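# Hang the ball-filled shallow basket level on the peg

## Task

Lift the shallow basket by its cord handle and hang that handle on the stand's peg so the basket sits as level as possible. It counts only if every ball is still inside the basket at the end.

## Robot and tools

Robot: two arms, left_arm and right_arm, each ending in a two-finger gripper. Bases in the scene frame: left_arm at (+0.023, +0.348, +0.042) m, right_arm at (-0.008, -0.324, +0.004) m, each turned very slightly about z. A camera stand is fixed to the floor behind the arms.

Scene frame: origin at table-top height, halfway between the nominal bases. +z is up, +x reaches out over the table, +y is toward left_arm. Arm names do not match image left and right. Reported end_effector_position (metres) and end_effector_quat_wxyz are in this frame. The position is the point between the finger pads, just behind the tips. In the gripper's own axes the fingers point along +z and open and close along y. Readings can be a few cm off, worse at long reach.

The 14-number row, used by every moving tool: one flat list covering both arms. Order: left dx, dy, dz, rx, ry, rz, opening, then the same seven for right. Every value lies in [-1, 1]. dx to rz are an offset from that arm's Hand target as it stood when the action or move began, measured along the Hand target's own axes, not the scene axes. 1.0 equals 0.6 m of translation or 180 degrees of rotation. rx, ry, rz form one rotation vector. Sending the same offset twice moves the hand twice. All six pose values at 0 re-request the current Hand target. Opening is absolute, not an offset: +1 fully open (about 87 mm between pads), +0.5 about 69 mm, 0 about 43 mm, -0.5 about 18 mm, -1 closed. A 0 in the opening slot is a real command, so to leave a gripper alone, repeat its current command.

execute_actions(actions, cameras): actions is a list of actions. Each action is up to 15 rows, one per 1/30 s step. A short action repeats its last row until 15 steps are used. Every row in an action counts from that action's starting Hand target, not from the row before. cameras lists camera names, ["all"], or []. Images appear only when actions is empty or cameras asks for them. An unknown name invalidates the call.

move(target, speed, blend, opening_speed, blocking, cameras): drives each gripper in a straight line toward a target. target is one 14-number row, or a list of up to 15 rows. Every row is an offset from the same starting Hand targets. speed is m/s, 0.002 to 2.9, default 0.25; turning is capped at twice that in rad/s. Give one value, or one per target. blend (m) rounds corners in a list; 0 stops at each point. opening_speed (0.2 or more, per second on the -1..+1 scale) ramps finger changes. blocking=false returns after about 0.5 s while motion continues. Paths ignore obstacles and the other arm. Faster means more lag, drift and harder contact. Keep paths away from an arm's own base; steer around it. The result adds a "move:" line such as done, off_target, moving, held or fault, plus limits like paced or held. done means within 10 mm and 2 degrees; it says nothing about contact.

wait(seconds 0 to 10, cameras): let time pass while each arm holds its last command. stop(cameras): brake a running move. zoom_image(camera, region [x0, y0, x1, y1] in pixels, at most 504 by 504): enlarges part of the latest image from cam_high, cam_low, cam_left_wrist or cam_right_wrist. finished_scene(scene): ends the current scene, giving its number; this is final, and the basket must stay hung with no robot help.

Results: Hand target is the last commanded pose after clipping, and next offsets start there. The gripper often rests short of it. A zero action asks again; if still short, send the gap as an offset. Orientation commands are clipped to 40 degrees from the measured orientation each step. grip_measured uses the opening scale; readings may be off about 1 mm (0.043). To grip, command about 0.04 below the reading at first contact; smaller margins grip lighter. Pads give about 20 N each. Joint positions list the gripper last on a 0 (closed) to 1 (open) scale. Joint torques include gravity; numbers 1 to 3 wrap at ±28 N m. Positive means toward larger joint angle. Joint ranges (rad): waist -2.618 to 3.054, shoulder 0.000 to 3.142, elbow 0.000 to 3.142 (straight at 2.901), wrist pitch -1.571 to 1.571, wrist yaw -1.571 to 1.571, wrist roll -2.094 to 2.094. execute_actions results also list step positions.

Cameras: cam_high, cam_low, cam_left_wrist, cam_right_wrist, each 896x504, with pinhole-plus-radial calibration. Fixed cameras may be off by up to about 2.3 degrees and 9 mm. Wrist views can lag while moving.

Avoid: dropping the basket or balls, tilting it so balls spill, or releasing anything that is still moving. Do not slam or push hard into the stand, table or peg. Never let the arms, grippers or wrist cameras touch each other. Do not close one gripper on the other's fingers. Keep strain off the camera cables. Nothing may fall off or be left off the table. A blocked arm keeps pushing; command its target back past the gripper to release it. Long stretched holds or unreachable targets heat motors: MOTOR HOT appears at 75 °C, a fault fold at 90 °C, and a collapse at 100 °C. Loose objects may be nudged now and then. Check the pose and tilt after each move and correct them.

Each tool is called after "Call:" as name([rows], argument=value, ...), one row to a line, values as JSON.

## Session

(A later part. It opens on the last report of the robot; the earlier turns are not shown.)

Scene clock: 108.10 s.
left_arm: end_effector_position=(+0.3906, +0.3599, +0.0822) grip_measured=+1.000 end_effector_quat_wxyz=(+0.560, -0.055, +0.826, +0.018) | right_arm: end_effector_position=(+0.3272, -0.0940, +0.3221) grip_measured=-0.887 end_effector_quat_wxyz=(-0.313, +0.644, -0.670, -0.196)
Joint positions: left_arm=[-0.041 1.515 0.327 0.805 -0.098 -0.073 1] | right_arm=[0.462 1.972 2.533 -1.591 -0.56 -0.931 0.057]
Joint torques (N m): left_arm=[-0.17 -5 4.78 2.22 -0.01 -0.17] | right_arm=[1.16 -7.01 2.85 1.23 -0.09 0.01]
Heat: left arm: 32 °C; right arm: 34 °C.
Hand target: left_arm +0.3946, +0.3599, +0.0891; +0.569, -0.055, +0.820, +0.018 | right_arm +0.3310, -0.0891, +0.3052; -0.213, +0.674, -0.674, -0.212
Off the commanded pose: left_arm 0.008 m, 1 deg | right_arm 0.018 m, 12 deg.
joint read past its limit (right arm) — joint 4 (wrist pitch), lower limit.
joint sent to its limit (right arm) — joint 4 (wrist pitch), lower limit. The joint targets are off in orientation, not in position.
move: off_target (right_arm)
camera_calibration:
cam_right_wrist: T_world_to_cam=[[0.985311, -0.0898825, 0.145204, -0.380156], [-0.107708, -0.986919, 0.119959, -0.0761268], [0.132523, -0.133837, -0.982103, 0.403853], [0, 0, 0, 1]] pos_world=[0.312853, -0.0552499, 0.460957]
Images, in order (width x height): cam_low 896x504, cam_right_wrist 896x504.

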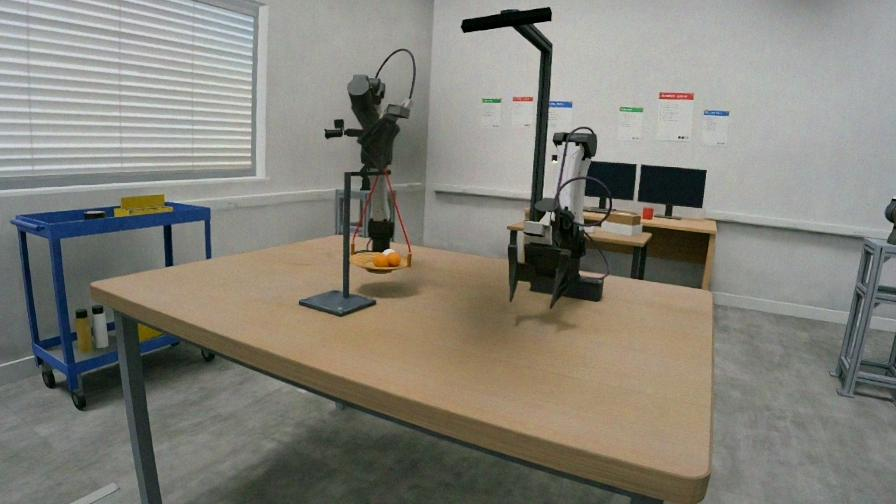

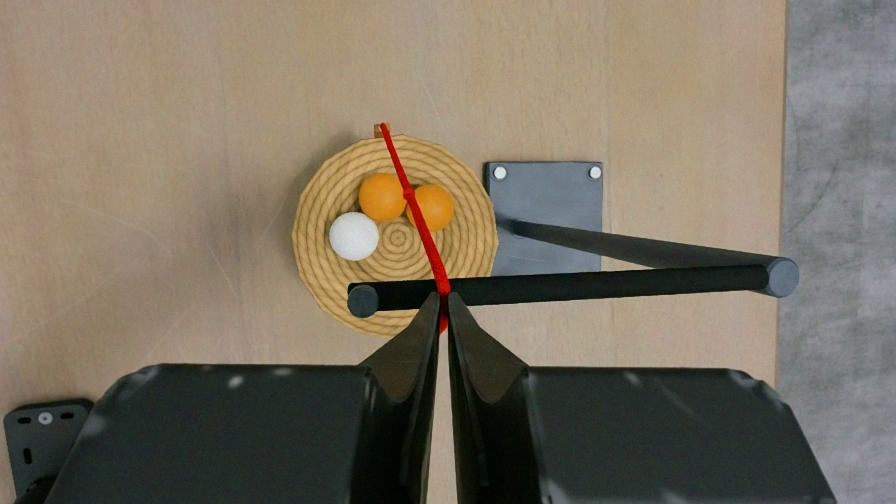

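Call:
move(target=[0,0,0,0,0,0,1,-0.0076,0,-0.011,0,0,0,-1], speed=0.02)

Call:
move(target=[0,0,0,0,0,0,1,0,0,0,0,0,0,-0.6], opening_speed=0.25, cameras=["cam_low","cam_right_wrist"])

Call:
zoom_image(camera="cam_low", region=[320, 130, 450, 270])

Call:
zoom_image(camera="cam_right_wrist", region=[300, 200, 600, 400])

Scene clock: 112.73 s.
left_arm: end_effector_position=(+0.3906, +0.3599, +0.0822) grip_measured=+1.000 end_effector_quat_wxyz=(+0.560, -0.055, +0.826, +0.018) | right_arm: end_effector_position=(+0.3273, -0.0940, +0.3223) grip_measured=-0.887 end_effector_quat_wxyz=(-0.314, +0.644, -0.670, -0.196)
Joint positions: left_arm=[-0.041 1.515 0.327 0.805 -0.098 -0.073 1] | right_arm=[0.462 1.972 2.533 -1.591 -0.56 -0.931 0.057]
Joint torques (N m): left_arm=[-0.13 -4.96 4.75 2.19 -0.04 -0.16] | right_arm=[1.02 -7.32 5.15 1.23 -0.1 0.12]
Heat: left arm: 32 °C; right arm: 34 °C.
Hand target: left_arm +0.3946, +0.3599, +0.0891; +0.569, -0.055, +0.820, +0.018 | right_arm +0.3310, -0.0892, +0.3133; -0.213, +0.674, -0.674, -0.212
Off the commanded pose: left_arm 0.008 m, 1 deg | right_arm 0.011 m, 12 deg.
joint read past its limit (right arm) — joint 4 (wrist pitch), lower limit.
joint sent to its limit (right arm) — joint 4 (wrist pitch), lower limit. The joint targets are off in orientation, not in position.
move: off_target (right_arm)

Scene clock: 114.53 s.
left_arm: end_effector_position=(+0.3906, +0.3599, +0.0822) grip_measured=+1.000 end_effector_quat_wxyz=(+0.560, -0.055, +0.826, +0.018) | right_arm: end_effector_position=(+0.3311, -0.0938, +0.3234) grip_measured=-0.600 end_effector_quat_wxyz=(-0.320, +0.644, -0.669, -0.190)
Joint positions: left_arm=[-0.041 1.515 0.327 0.805 -0.098 -0.073 1] | right_arm=[0.462 1.972 2.533 -1.576 -0.551 -0.931 0.2]
Joint torques (N m): left_arm=[-0.17 -4.86 4.81 2.16 -0.01 -0.15] | right_arm=[1.06 -7.36 5.2 1.09 -0.18 0.11]
Heat: left arm: 32 °C; right arm: 34 °C.
Hand target: left_arm +0.3946, +0.3599, +0.0891; +0.569, -0.055, +0.820, +0.018 | right_arm +0.3310, -0.0892, +0.3133; -0.213, +0.674, -0.674, -0.212
Off the commanded pose: left_arm 0.008 m, 1 deg | right_arm 0.011 m, 13 deg.
joint sent to its limit (right arm) — joint 4 (wrist pitch), lower limit. The joint targets are off in orientation, not in position.
move: off_target (right_arm)
camera_calibration:
cam_right_wrist: T_world_to_cam=[[0.982218, -0.0944269, 0.16227, -0.388987], [-0.114336, -0.9864, 0.118076, -0.0728104], [0.148914, -0.13453, -0.979656, 0.398374], [0, 0, 0, 1]] pos_world=[0.314422, -0.0549579, 0.461988]
Images, in order (width x height): cam_low 896x504, cam_right_wrist 896x504.

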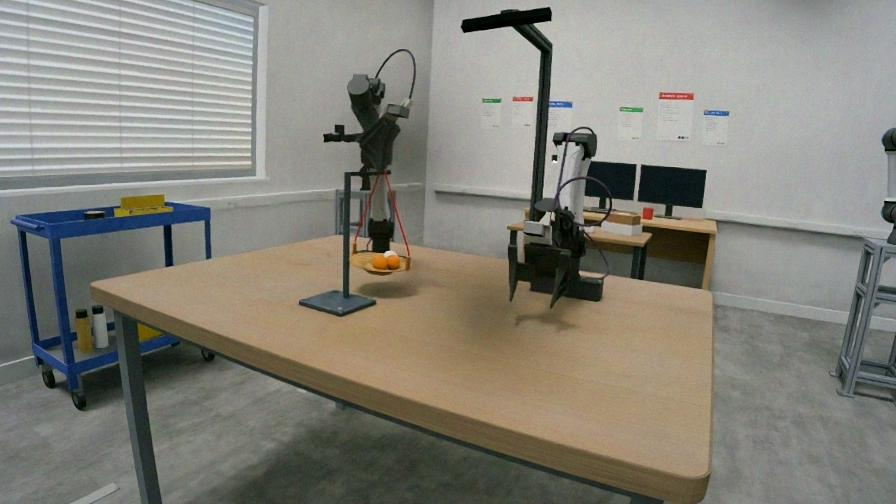

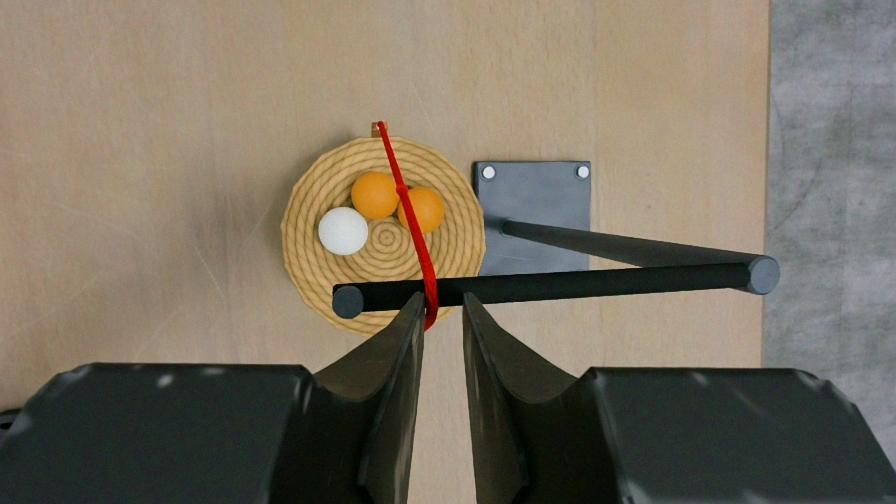

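Scaled by 3.600 from the camera's 896x504 image, which has a finer 1280x720 frame.

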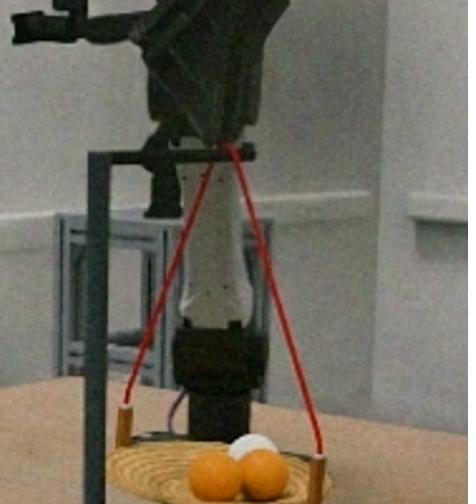

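Scaled by 1.680 from the camera's 896x504 image, which has a finer 1280x720 frame.

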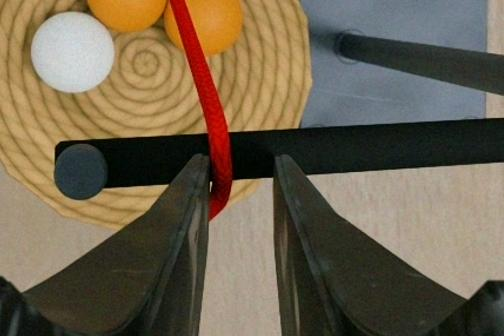

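Call:
move([
  [0,0,0,0,0,0,1,0,0.004,0,0,0,0,-0.35],
  [0,0,0,0,0,0,1,0,0.004,-0.2,0,0,0,-0.35],
], opening_speed=0.4, speed=0.06, cameras=["cam_low","cam_high","cam_right_wrist"])

Call:
zoom_image(camera="cam_low", region=[320, 150, 450, 290])

Scene clock: 119.20 s.
left_arm: end_effector_position=(+0.3906, +0.3599, +0.0822) grip_measured=+1.000 end_effector_quat_wxyz=(+0.560, -0.055, +0.826, +0.018) | right_arm: end_effector_position=(+0.3382, -0.1562, +0.3978) grip_measured=-0.350 end_effector_quat_wxyz=(+0.434, -0.591, +0.662, +0.155)
Joint positions: left_arm=[-0.041 1.515 0.327 0.805 -0.098 -0.073 1] | right_arm=[0.266 1.87 2.644 -1.577 -0.646 -0.942 0.325]
Joint torques (N m): left_arm=[-0.12 -4.92 4.9 2.22 0 -0.15] | right_arm=[-0.51 -10.19 6.15 1.31 -0.39 0.08]
Heat: left arm: 32 °C; right arm: 34 °C.
Hand target: left_arm +0.3946, +0.3599, +0.0891; +0.569, -0.055, +0.820, +0.018 | right_arm +0.3284, -0.1581, +0.4117; +0.213, -0.674, +0.674, +0.212
Off the commanded pose: left_arm 0.008 m, 1 deg | right_arm 0.017 m, 28 deg.
joint sent to its limit (right arm) — joint 4 (wrist pitch), lower limit. The joint targets are off in orientation, not in position.
move: off_target (right_arm)
camera_calibration:
cam_right_wrist: T_world_to_cam=[[0.916342, -0.250897, 0.312038, -0.47569], [-0.247435, -0.967544, -0.0513358, -0.0270514], [0.31479, -0.0301679, -0.948682, 0.409559], [0, 0, 0, 1]] pos_world=[0.300277, -0.133167, 0.535586]
Images, in order (width x height): cam_high 896x504, cam_low 896x504, cam_right_wrist 896x504.

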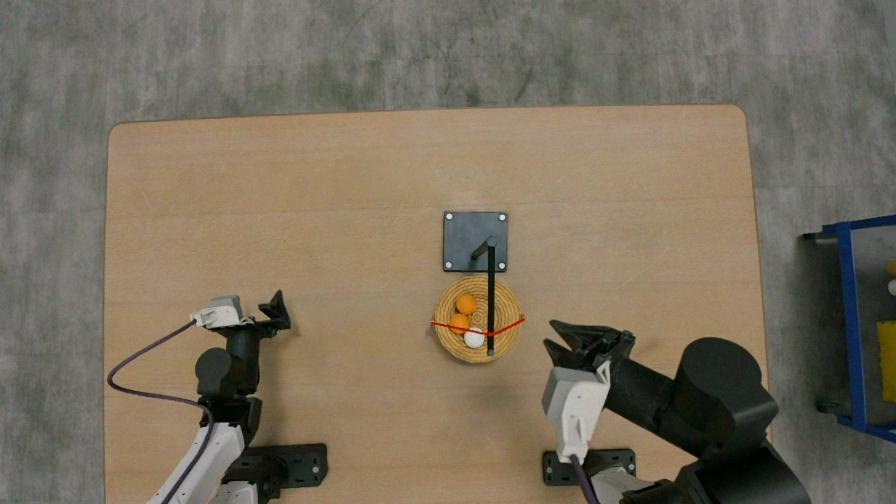

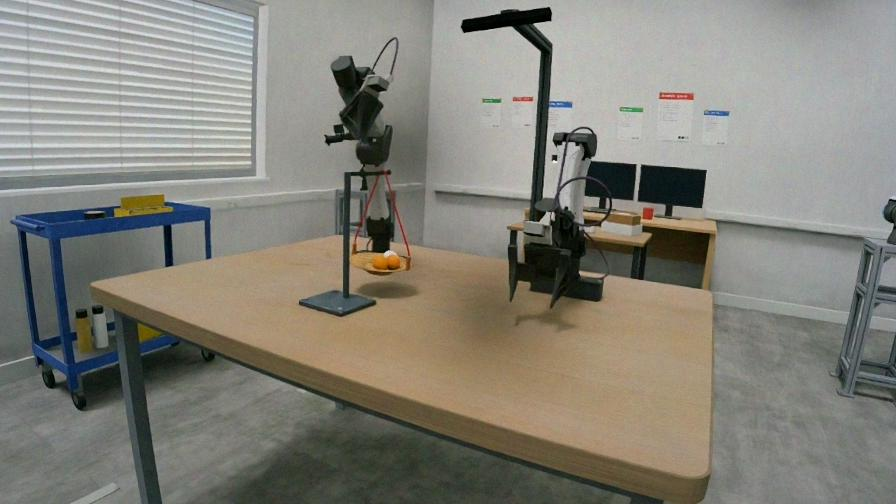

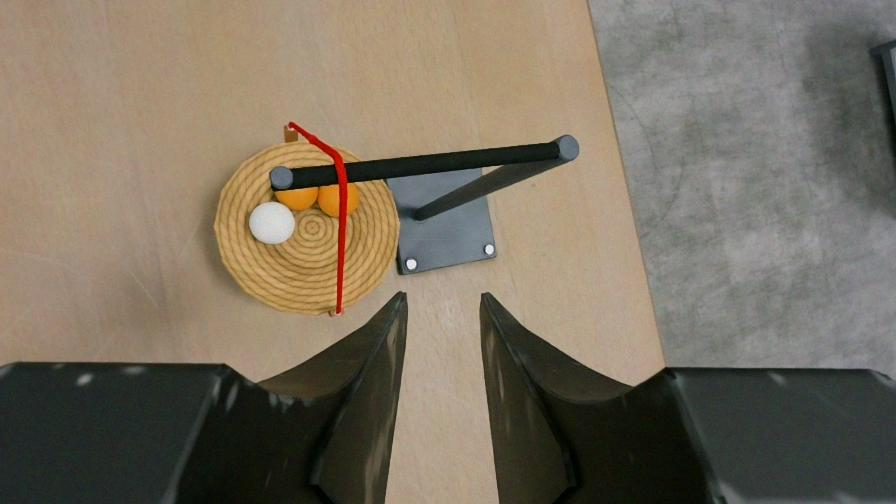

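Scaled by 3.600 from the camera's 896x504 image, which has a finer 1280x720 frame.

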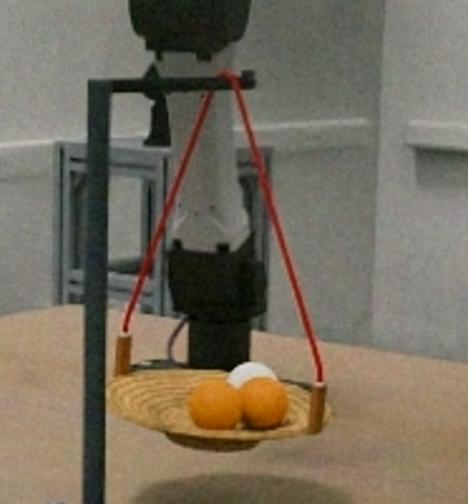

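Call:
move(target=[0,0,0,0,0,0,1,0.086,0,0.117,0,0,0,-0.35], speed=0.08, cameras=["cam_low","cam_right_wrist"])

Scene clock: 123.80 s.
left_arm: end_effector_position=(+0.3906, +0.3599, +0.0822) grip_measured=+1.000 end_effector_quat_wxyz=(+0.560, -0.055, +0.826, +0.018) | right_arm: end_effector_position=(+0.3361, -0.1577, +0.3172) grip_measured=-0.350 end_effector_quat_wxyz=(-0.325, +0.630, -0.682, -0.182)
Joint positions: left_arm=[-0.041 1.515 0.327 0.805 -0.098 -0.073 1] | right_arm=[0.282 1.856 2.341 -1.577 -0.618 -1.075 0.325]
Joint torques (N m): left_arm=[-0.06 -5 4.96 2.19 -0.02 -0.14] | right_arm=[0.77 -11.48 5.18 0.97 -0.07 0.03]
Heat: left arm: 33 °C; right arm: 35 °C.
Hand target: left_arm +0.3946, +0.3599, +0.0891; +0.569, -0.055, +0.820, +0.018 | right_arm +0.3285, -0.1601, +0.3246; -0.213, +0.674, -0.674, -0.212
Off the commanded pose: left_arm 0.008 m, 1 deg | right_arm 0.011 m, 14 deg.
joint sent to its limit (right arm) — joint 4 (wrist pitch), lower limit. The joint targets are off in orientation, not in position.
move: off_target (right_arm)
camera_calibration:
cam_right_wrist: T_world_to_cam=[[0.976854, -0.135604, 0.165434, -0.404655], [-0.156127, -0.980655, 0.118065, -0.119579], [0.146224, -0.141161, -0.979128, 0.382617], [0, 0, 0, 1]] pos_world=[0.320671, -0.118129, 0.455693]
Images, in order (width x height): cam_low 896x504, cam_right_wrist 896x504.

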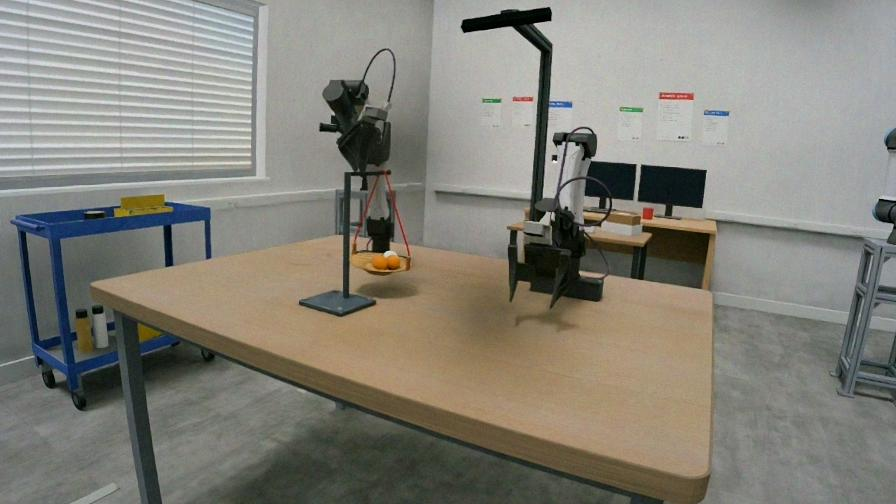

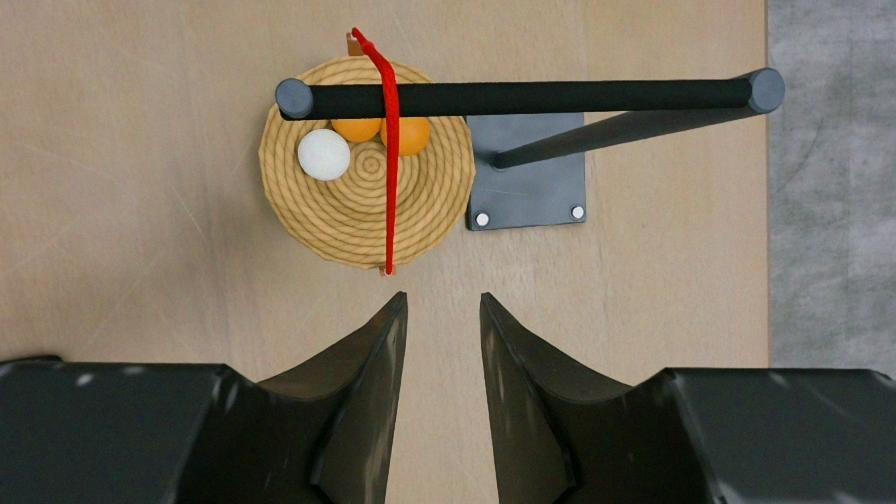

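Call:
move(target=[0,0,0,0,0,0,1,-0.032,0.016,0.0877,0,0,0,-0.35], speed=0.05, cameras=["cam_low","cam_right_wrist"])

Call:
zoom_image(camera="cam_low", region=[320, 150, 450, 290])

Scene clock: 126.90 s.
left_arm: end_effector_position=(+0.3906, +0.3599, +0.0822) grip_measured=+1.000 end_effector_quat_wxyz=(+0.560, -0.055, +0.826, +0.018) | right_arm: end_effector_position=(+0.3175, -0.1146, +0.3019) grip_measured=-0.350 end_effector_quat_wxyz=(-0.286, +0.660, -0.666, -0.197)
Joint positions: left_arm=[-0.041 1.515 0.327 0.805 -0.098 -0.073 1] | right_arm=[0.423 1.89 2.341 -1.577 -0.573 -1.026 0.325]
Joint torques (N m): left_arm=[-0.13 -4.9 4.89 2.18 -0.04 -0.14] | right_arm=[0.69 -7.05 5.75 0.94 -0.08 0.25]
Heat: left arm: 33 °C; right arm: 35 °C.
Hand target: left_arm +0.3946, +0.3599, +0.0891; +0.569, -0.055, +0.820, +0.018 | right_arm +0.3190, -0.1142, +0.2924; -0.213, +0.674, -0.674, -0.212
Off the commanded pose: left_arm 0.008 m, 1 deg | right_arm 0.009 m, 9 deg.
joint sent to its limit (right arm) — joint 4 (wrist pitch), lower limit. The joint targets are off in orientation, not in position.
move: off_target (right_arm)
camera_calibration:
cam_right_wrist: T_world_to_cam=[[0.991844, -0.0462295, 0.118777, -0.358486], [-0.0655671, -0.984204, 0.164451, -0.121623], [0.109299, -0.170898, -0.979208, 0.384765], [0, 0, 0, 1]] pos_world=[0.305534, -0.0705192, 0.439346]
Images, in order (width x height): cam_low 896x504, cam_right_wrist 896x504.

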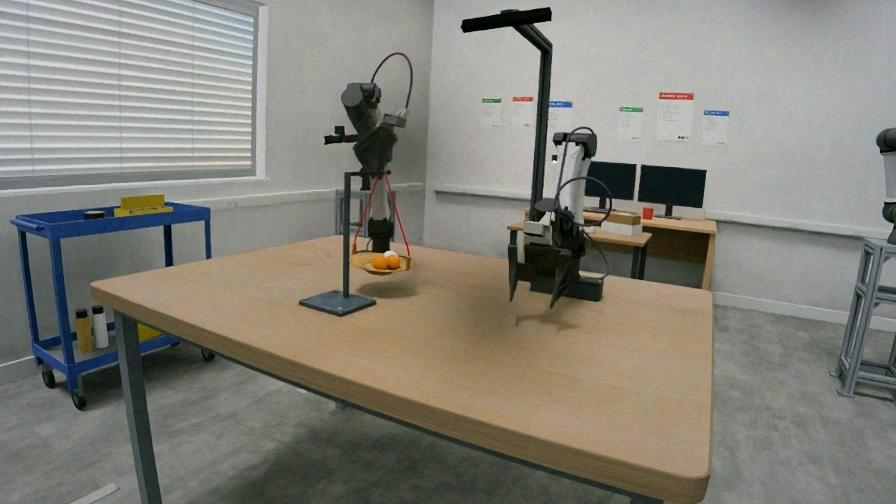

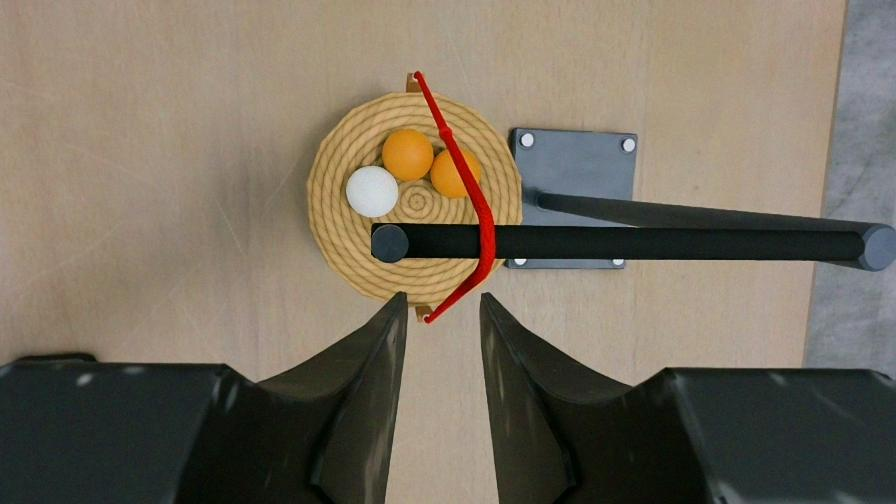

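Scaled by 3.600 from the camera's 896x504 image, which has a finer 1280x720 frame.

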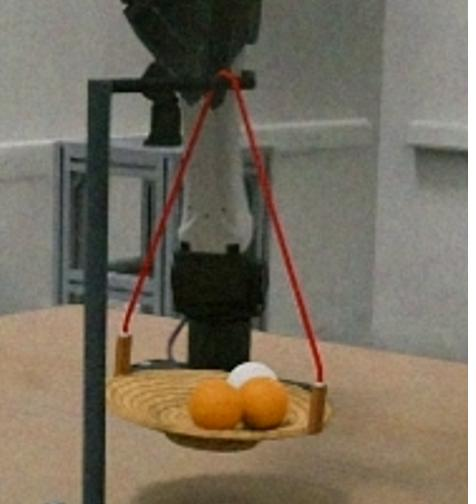

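Call:
move([
  [0,0,0,0,0,0,1,0.0115,-0.0145,0.0164,0,0,0,-0.35],
  [0,0,0,0,0,0,1,0.0115,-0.0145,0.0164,0,0,0,-1],
], speed=0.05, opening_speed=0.4, cameras=["cam_low","cam_right_wrist"])

Call:
zoom_image(camera="cam_low", region=[320, 150, 450, 290])

Scene clock: 130.43 s.
left_arm: end_effector_position=(+0.3906, +0.3599, +0.0822) grip_measured=+1.000 end_effector_quat_wxyz=(+0.560, -0.055, +0.826, +0.018) | right_arm: end_effector_position=(+0.3234, -0.1121, +0.2888) grip_measured=-0.882 end_effector_quat_wxyz=(-0.270, +0.660, -0.671, -0.203)
Joint positions: left_arm=[-0.041 1.515 0.327 0.805 -0.098 -0.073 1] | right_arm=[0.423 1.926 2.341 -1.578 -0.573 -1.029 0.059]
Joint torques (N m): left_arm=[0.06 -4.89 4.83 2.19 -0.03 -0.17] | right_arm=[-0.18 -7.41 6.32 0.88 -0.07 0.06]
Heat: left arm: 33 °C; right arm: 34 °C.
Hand target: left_arm +0.3946, +0.3599, +0.0891; +0.569, -0.055, +0.820, +0.018 | right_arm +0.3277, -0.1143, +0.2805; -0.213, +0.674, -0.674, -0.212
Off the commanded pose: left_arm 0.008 m, 1 deg | right_arm 0.010 m, 7 deg.
joint sent to its limit (right arm) — joint 4 (wrist pitch), lower limit. The joint targets are off in orientation, not in position.
move: off_target (right_arm); target 2's new opening was sent with right_arm's hand 0.010 m and 7 deg from that target
camera_calibration:
cam_right_wrist: T_world_to_cam=[[0.995198, -0.0423307, 0.0882566, -0.354547], [-0.0577877, -0.981839, 0.180703, -0.123515], [0.0790044, -0.184936, -0.97957, 0.380055], [0, 0, 0, 1]] pos_world=[0.31568, -0.065994, 0.425901]
Images, in order (width x height): cam_low 896x504, cam_right_wrist 896x504.

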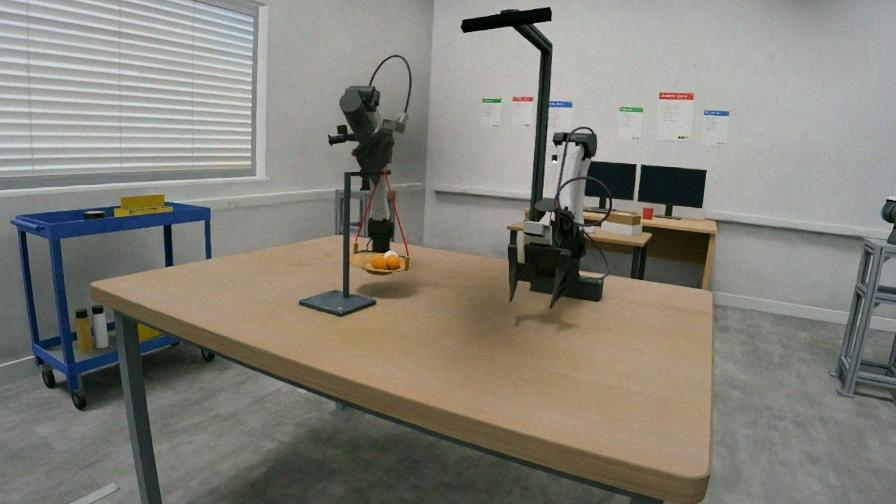

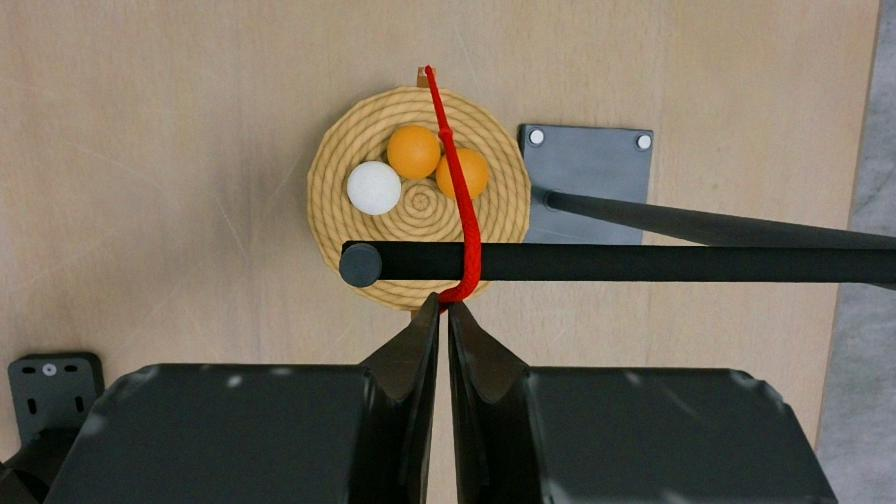

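Scaled by 3.600 from the camera's 896x504 image, which has a finer 1280x720 frame.

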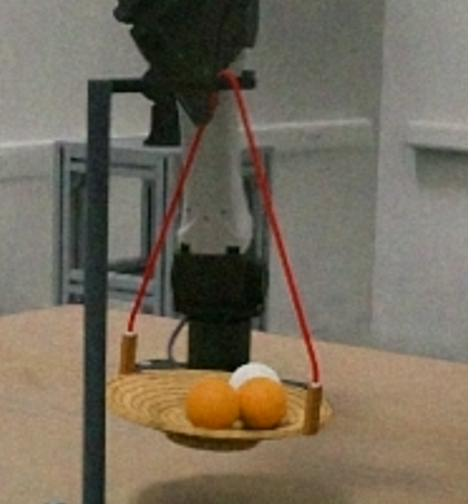

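Call:
move(target=[0,0,0,0,0,0,1,0.017,-0.01,0.0125,0,0,0,-1], speed=0.03, cameras=["cam_low","cam_right_wrist"])

Call:
zoom_image(camera="cam_low", region=[320, 150, 450, 290])

Scene clock: 132.43 s.
left_arm: end_effector_position=(+0.3906, +0.3599, +0.0822) grip_measured=+1.000 end_effector_quat_wxyz=(+0.560, -0.055, +0.826, +0.018) | right_arm: end_effector_position=(+0.3293, -0.1137, +0.2834) grip_measured=-0.882 end_effector_quat_wxyz=(-0.269, +0.666, -0.666, -0.200)
Joint positions: left_arm=[-0.041 1.515 0.327 0.805 -0.098 -0.073 1] | right_arm=[0.415 1.941 2.341 -1.575 -0.573 -1.059 0.059]
Joint torques (N m): left_arm=[-0.18 -4.81 4.83 2.19 0 -0.16] | right_arm=[-0.8 -7.09 4.68 0.84 -0.11 0.05]
Heat: left arm: 33 °C; right arm: 34 °C.
Hand target: left_arm +0.3946, +0.3599, +0.0891; +0.569, -0.055, +0.820, +0.018 | right_arm +0.3336, -0.1182, +0.2685; -0.213, +0.674, -0.674, -0.212
Off the commanded pose: left_arm 0.008 m, 1 deg | right_arm 0.016 m, 7 deg.
joint sent to its limit (right arm) — joint 4 (wrist pitch), lower limit. The joint targets are off in orientation, not in position.
move: off_target (right_arm)
camera_calibration:
cam_right_wrist: T_world_to_cam=[[0.995078, -0.0274052, 0.095225, -0.360244], [-0.0449907, -0.981183, 0.187763, -0.129987], [0.0882875, -0.191124, -0.977587, 0.369695], [0, 0, 0, 1]] pos_world=[0.319983, -0.0667564, 0.42012]
Images, in order (width x height): cam_low 896x504, cam_right_wrist 896x504.

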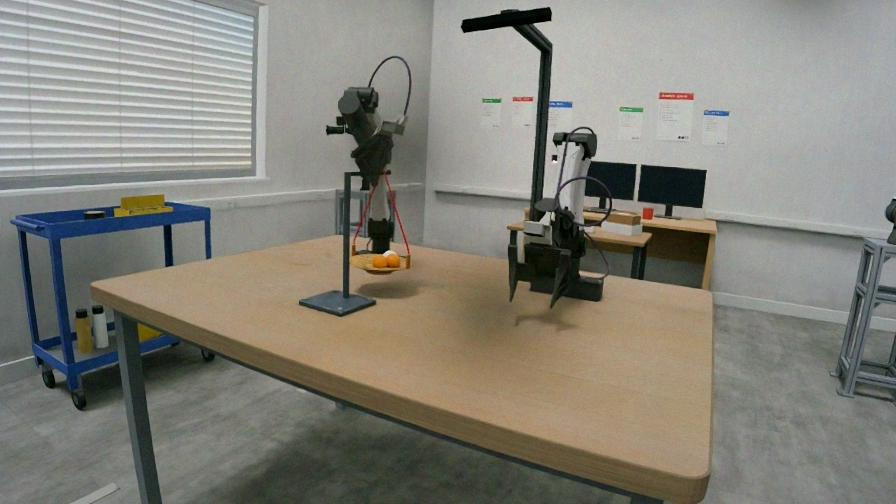

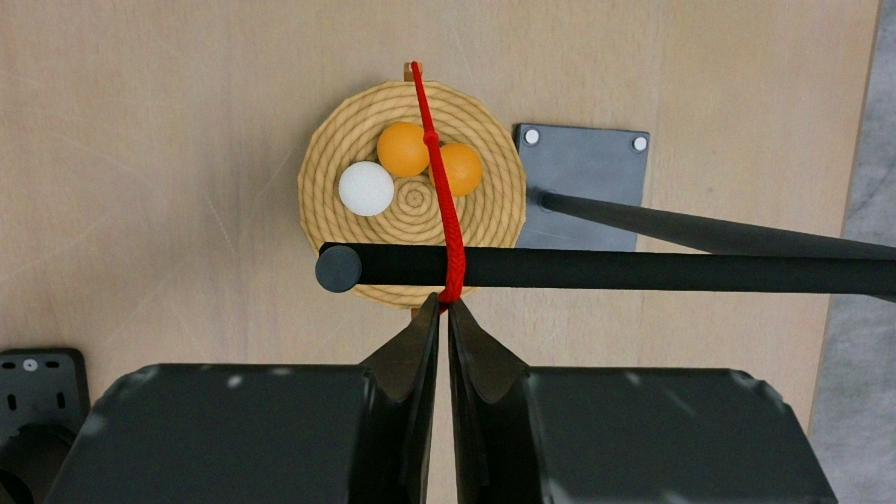

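Scaled by 3.600 from the camera's 896x504 image, which has a finer 1280x720 frame.

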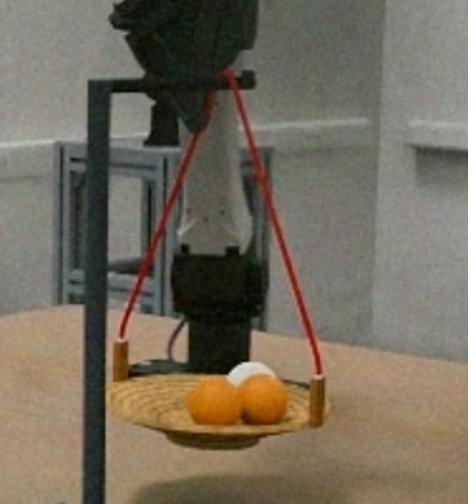

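Call:
move([
  [0,0,0,0,0,0,1,0.003,0,0.003,0,0,0,-1],
  [0,0,0,0,0,0,1,0.0,0,0.0,0,0,0,-0.35],
  [0,0,0,0,0,0,1,0.0,0,-0.14,0,0,0,-0.35],
], speed=0.04, opening_speed=0.4, cameras=["cam_low","cam_right_wrist"])

Call:
zoom_image(camera="cam_low", region=[320, 150, 450, 290])

Scene clock: 139.20 s.
left_arm: end_effector_position=(+0.3906, +0.3599, +0.0822) grip_measured=+1.000 end_effector_quat_wxyz=(+0.560, -0.055, +0.826, +0.018) | right_arm: end_effector_position=(+0.3409, -0.1650, +0.3199) grip_measured=-0.350 end_effector_quat_wxyz=(-0.327, +0.629, -0.686, -0.161)
Joint positions: left_arm=[-0.041 1.515 0.327 0.805 -0.098 -0.073 1] | right_arm=[0.275 1.856 2.359 -1.577 -0.583 -1.078 0.325]
Joint torques (N m): left_arm=[-0.14 -5.01 4.83 2.17 -0.06 -0.15] | right_arm=[-0.59 -11.56 7.54 1 -0.39 0.06]
Heat: left arm: 33 °C; right arm: 34 °C.
Hand target: left_arm +0.3946, +0.3599, +0.0891; +0.569, -0.055, +0.820, +0.018 | right_arm +0.3336, -0.1664, +0.3372; -0.213, +0.674, -0.674, -0.212
Off the commanded pose: left_arm 0.008 m, 1 deg | right_arm 0.019 m, 15 deg.
joint sent to its limit (right arm) — joint 4 (wrist pitch), lower limit. The joint targets are off in orientation, not in position.
move: off_target (right_arm); target 2's new opening was sent with right_arm's hand 0.013 m and 6 deg from that target
camera_calibration:
cam_right_wrist: T_world_to_cam=[[0.969031, -0.151657, 0.194881, -0.420197], [-0.180345, -0.973733, 0.138992, -0.123648], [0.168683, -0.169833, -0.970929, 0.368607], [0, 0, 0, 1]] pos_world=[0.322707, -0.121524, 0.456966]
Images, in order (width x height): cam_low 896x504, cam_right_wrist 896x504.

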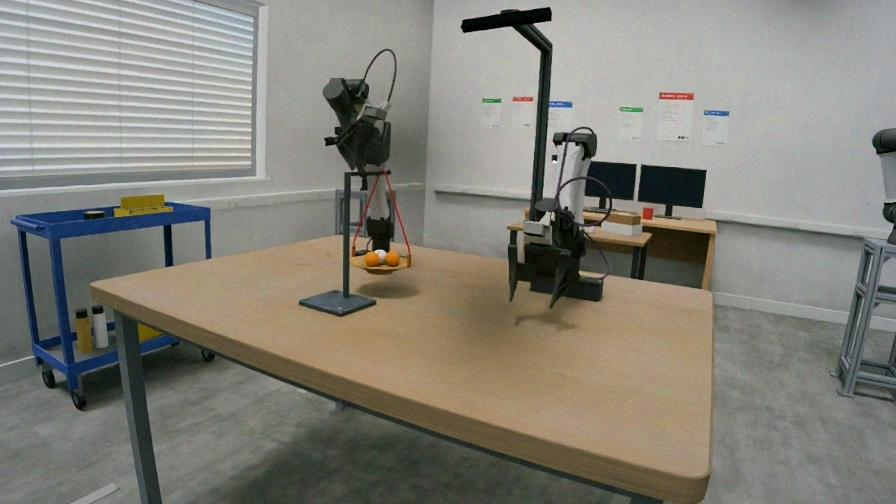

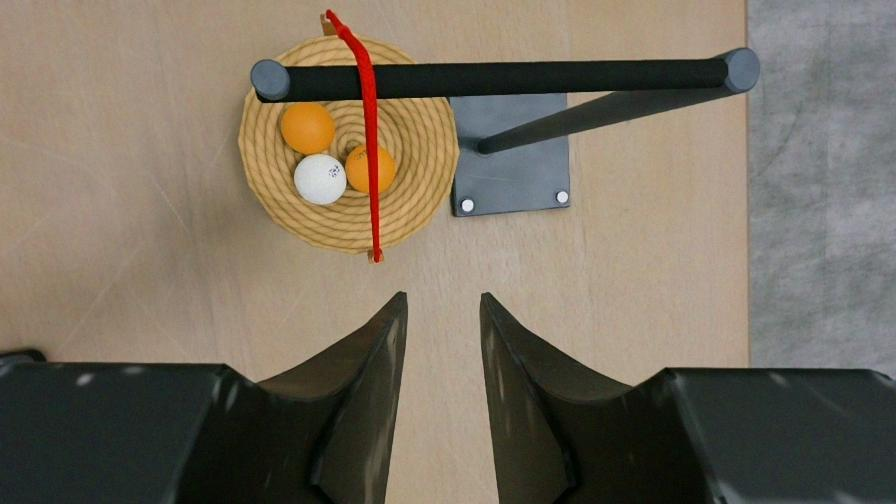

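Scaled by 3.600 from the camera's 896x504 image, which has a finer 1280x720 frame.

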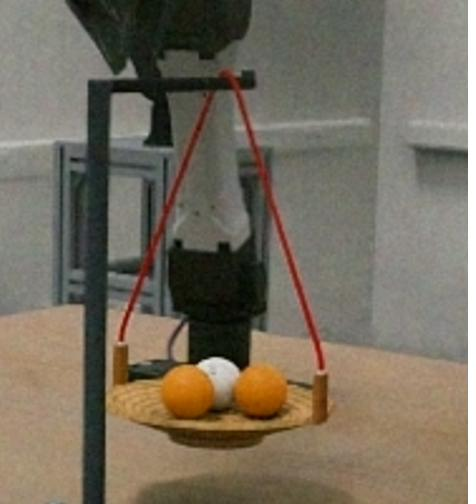

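Call:
finished_scene(scene=1)

The scene is finished: the task was done.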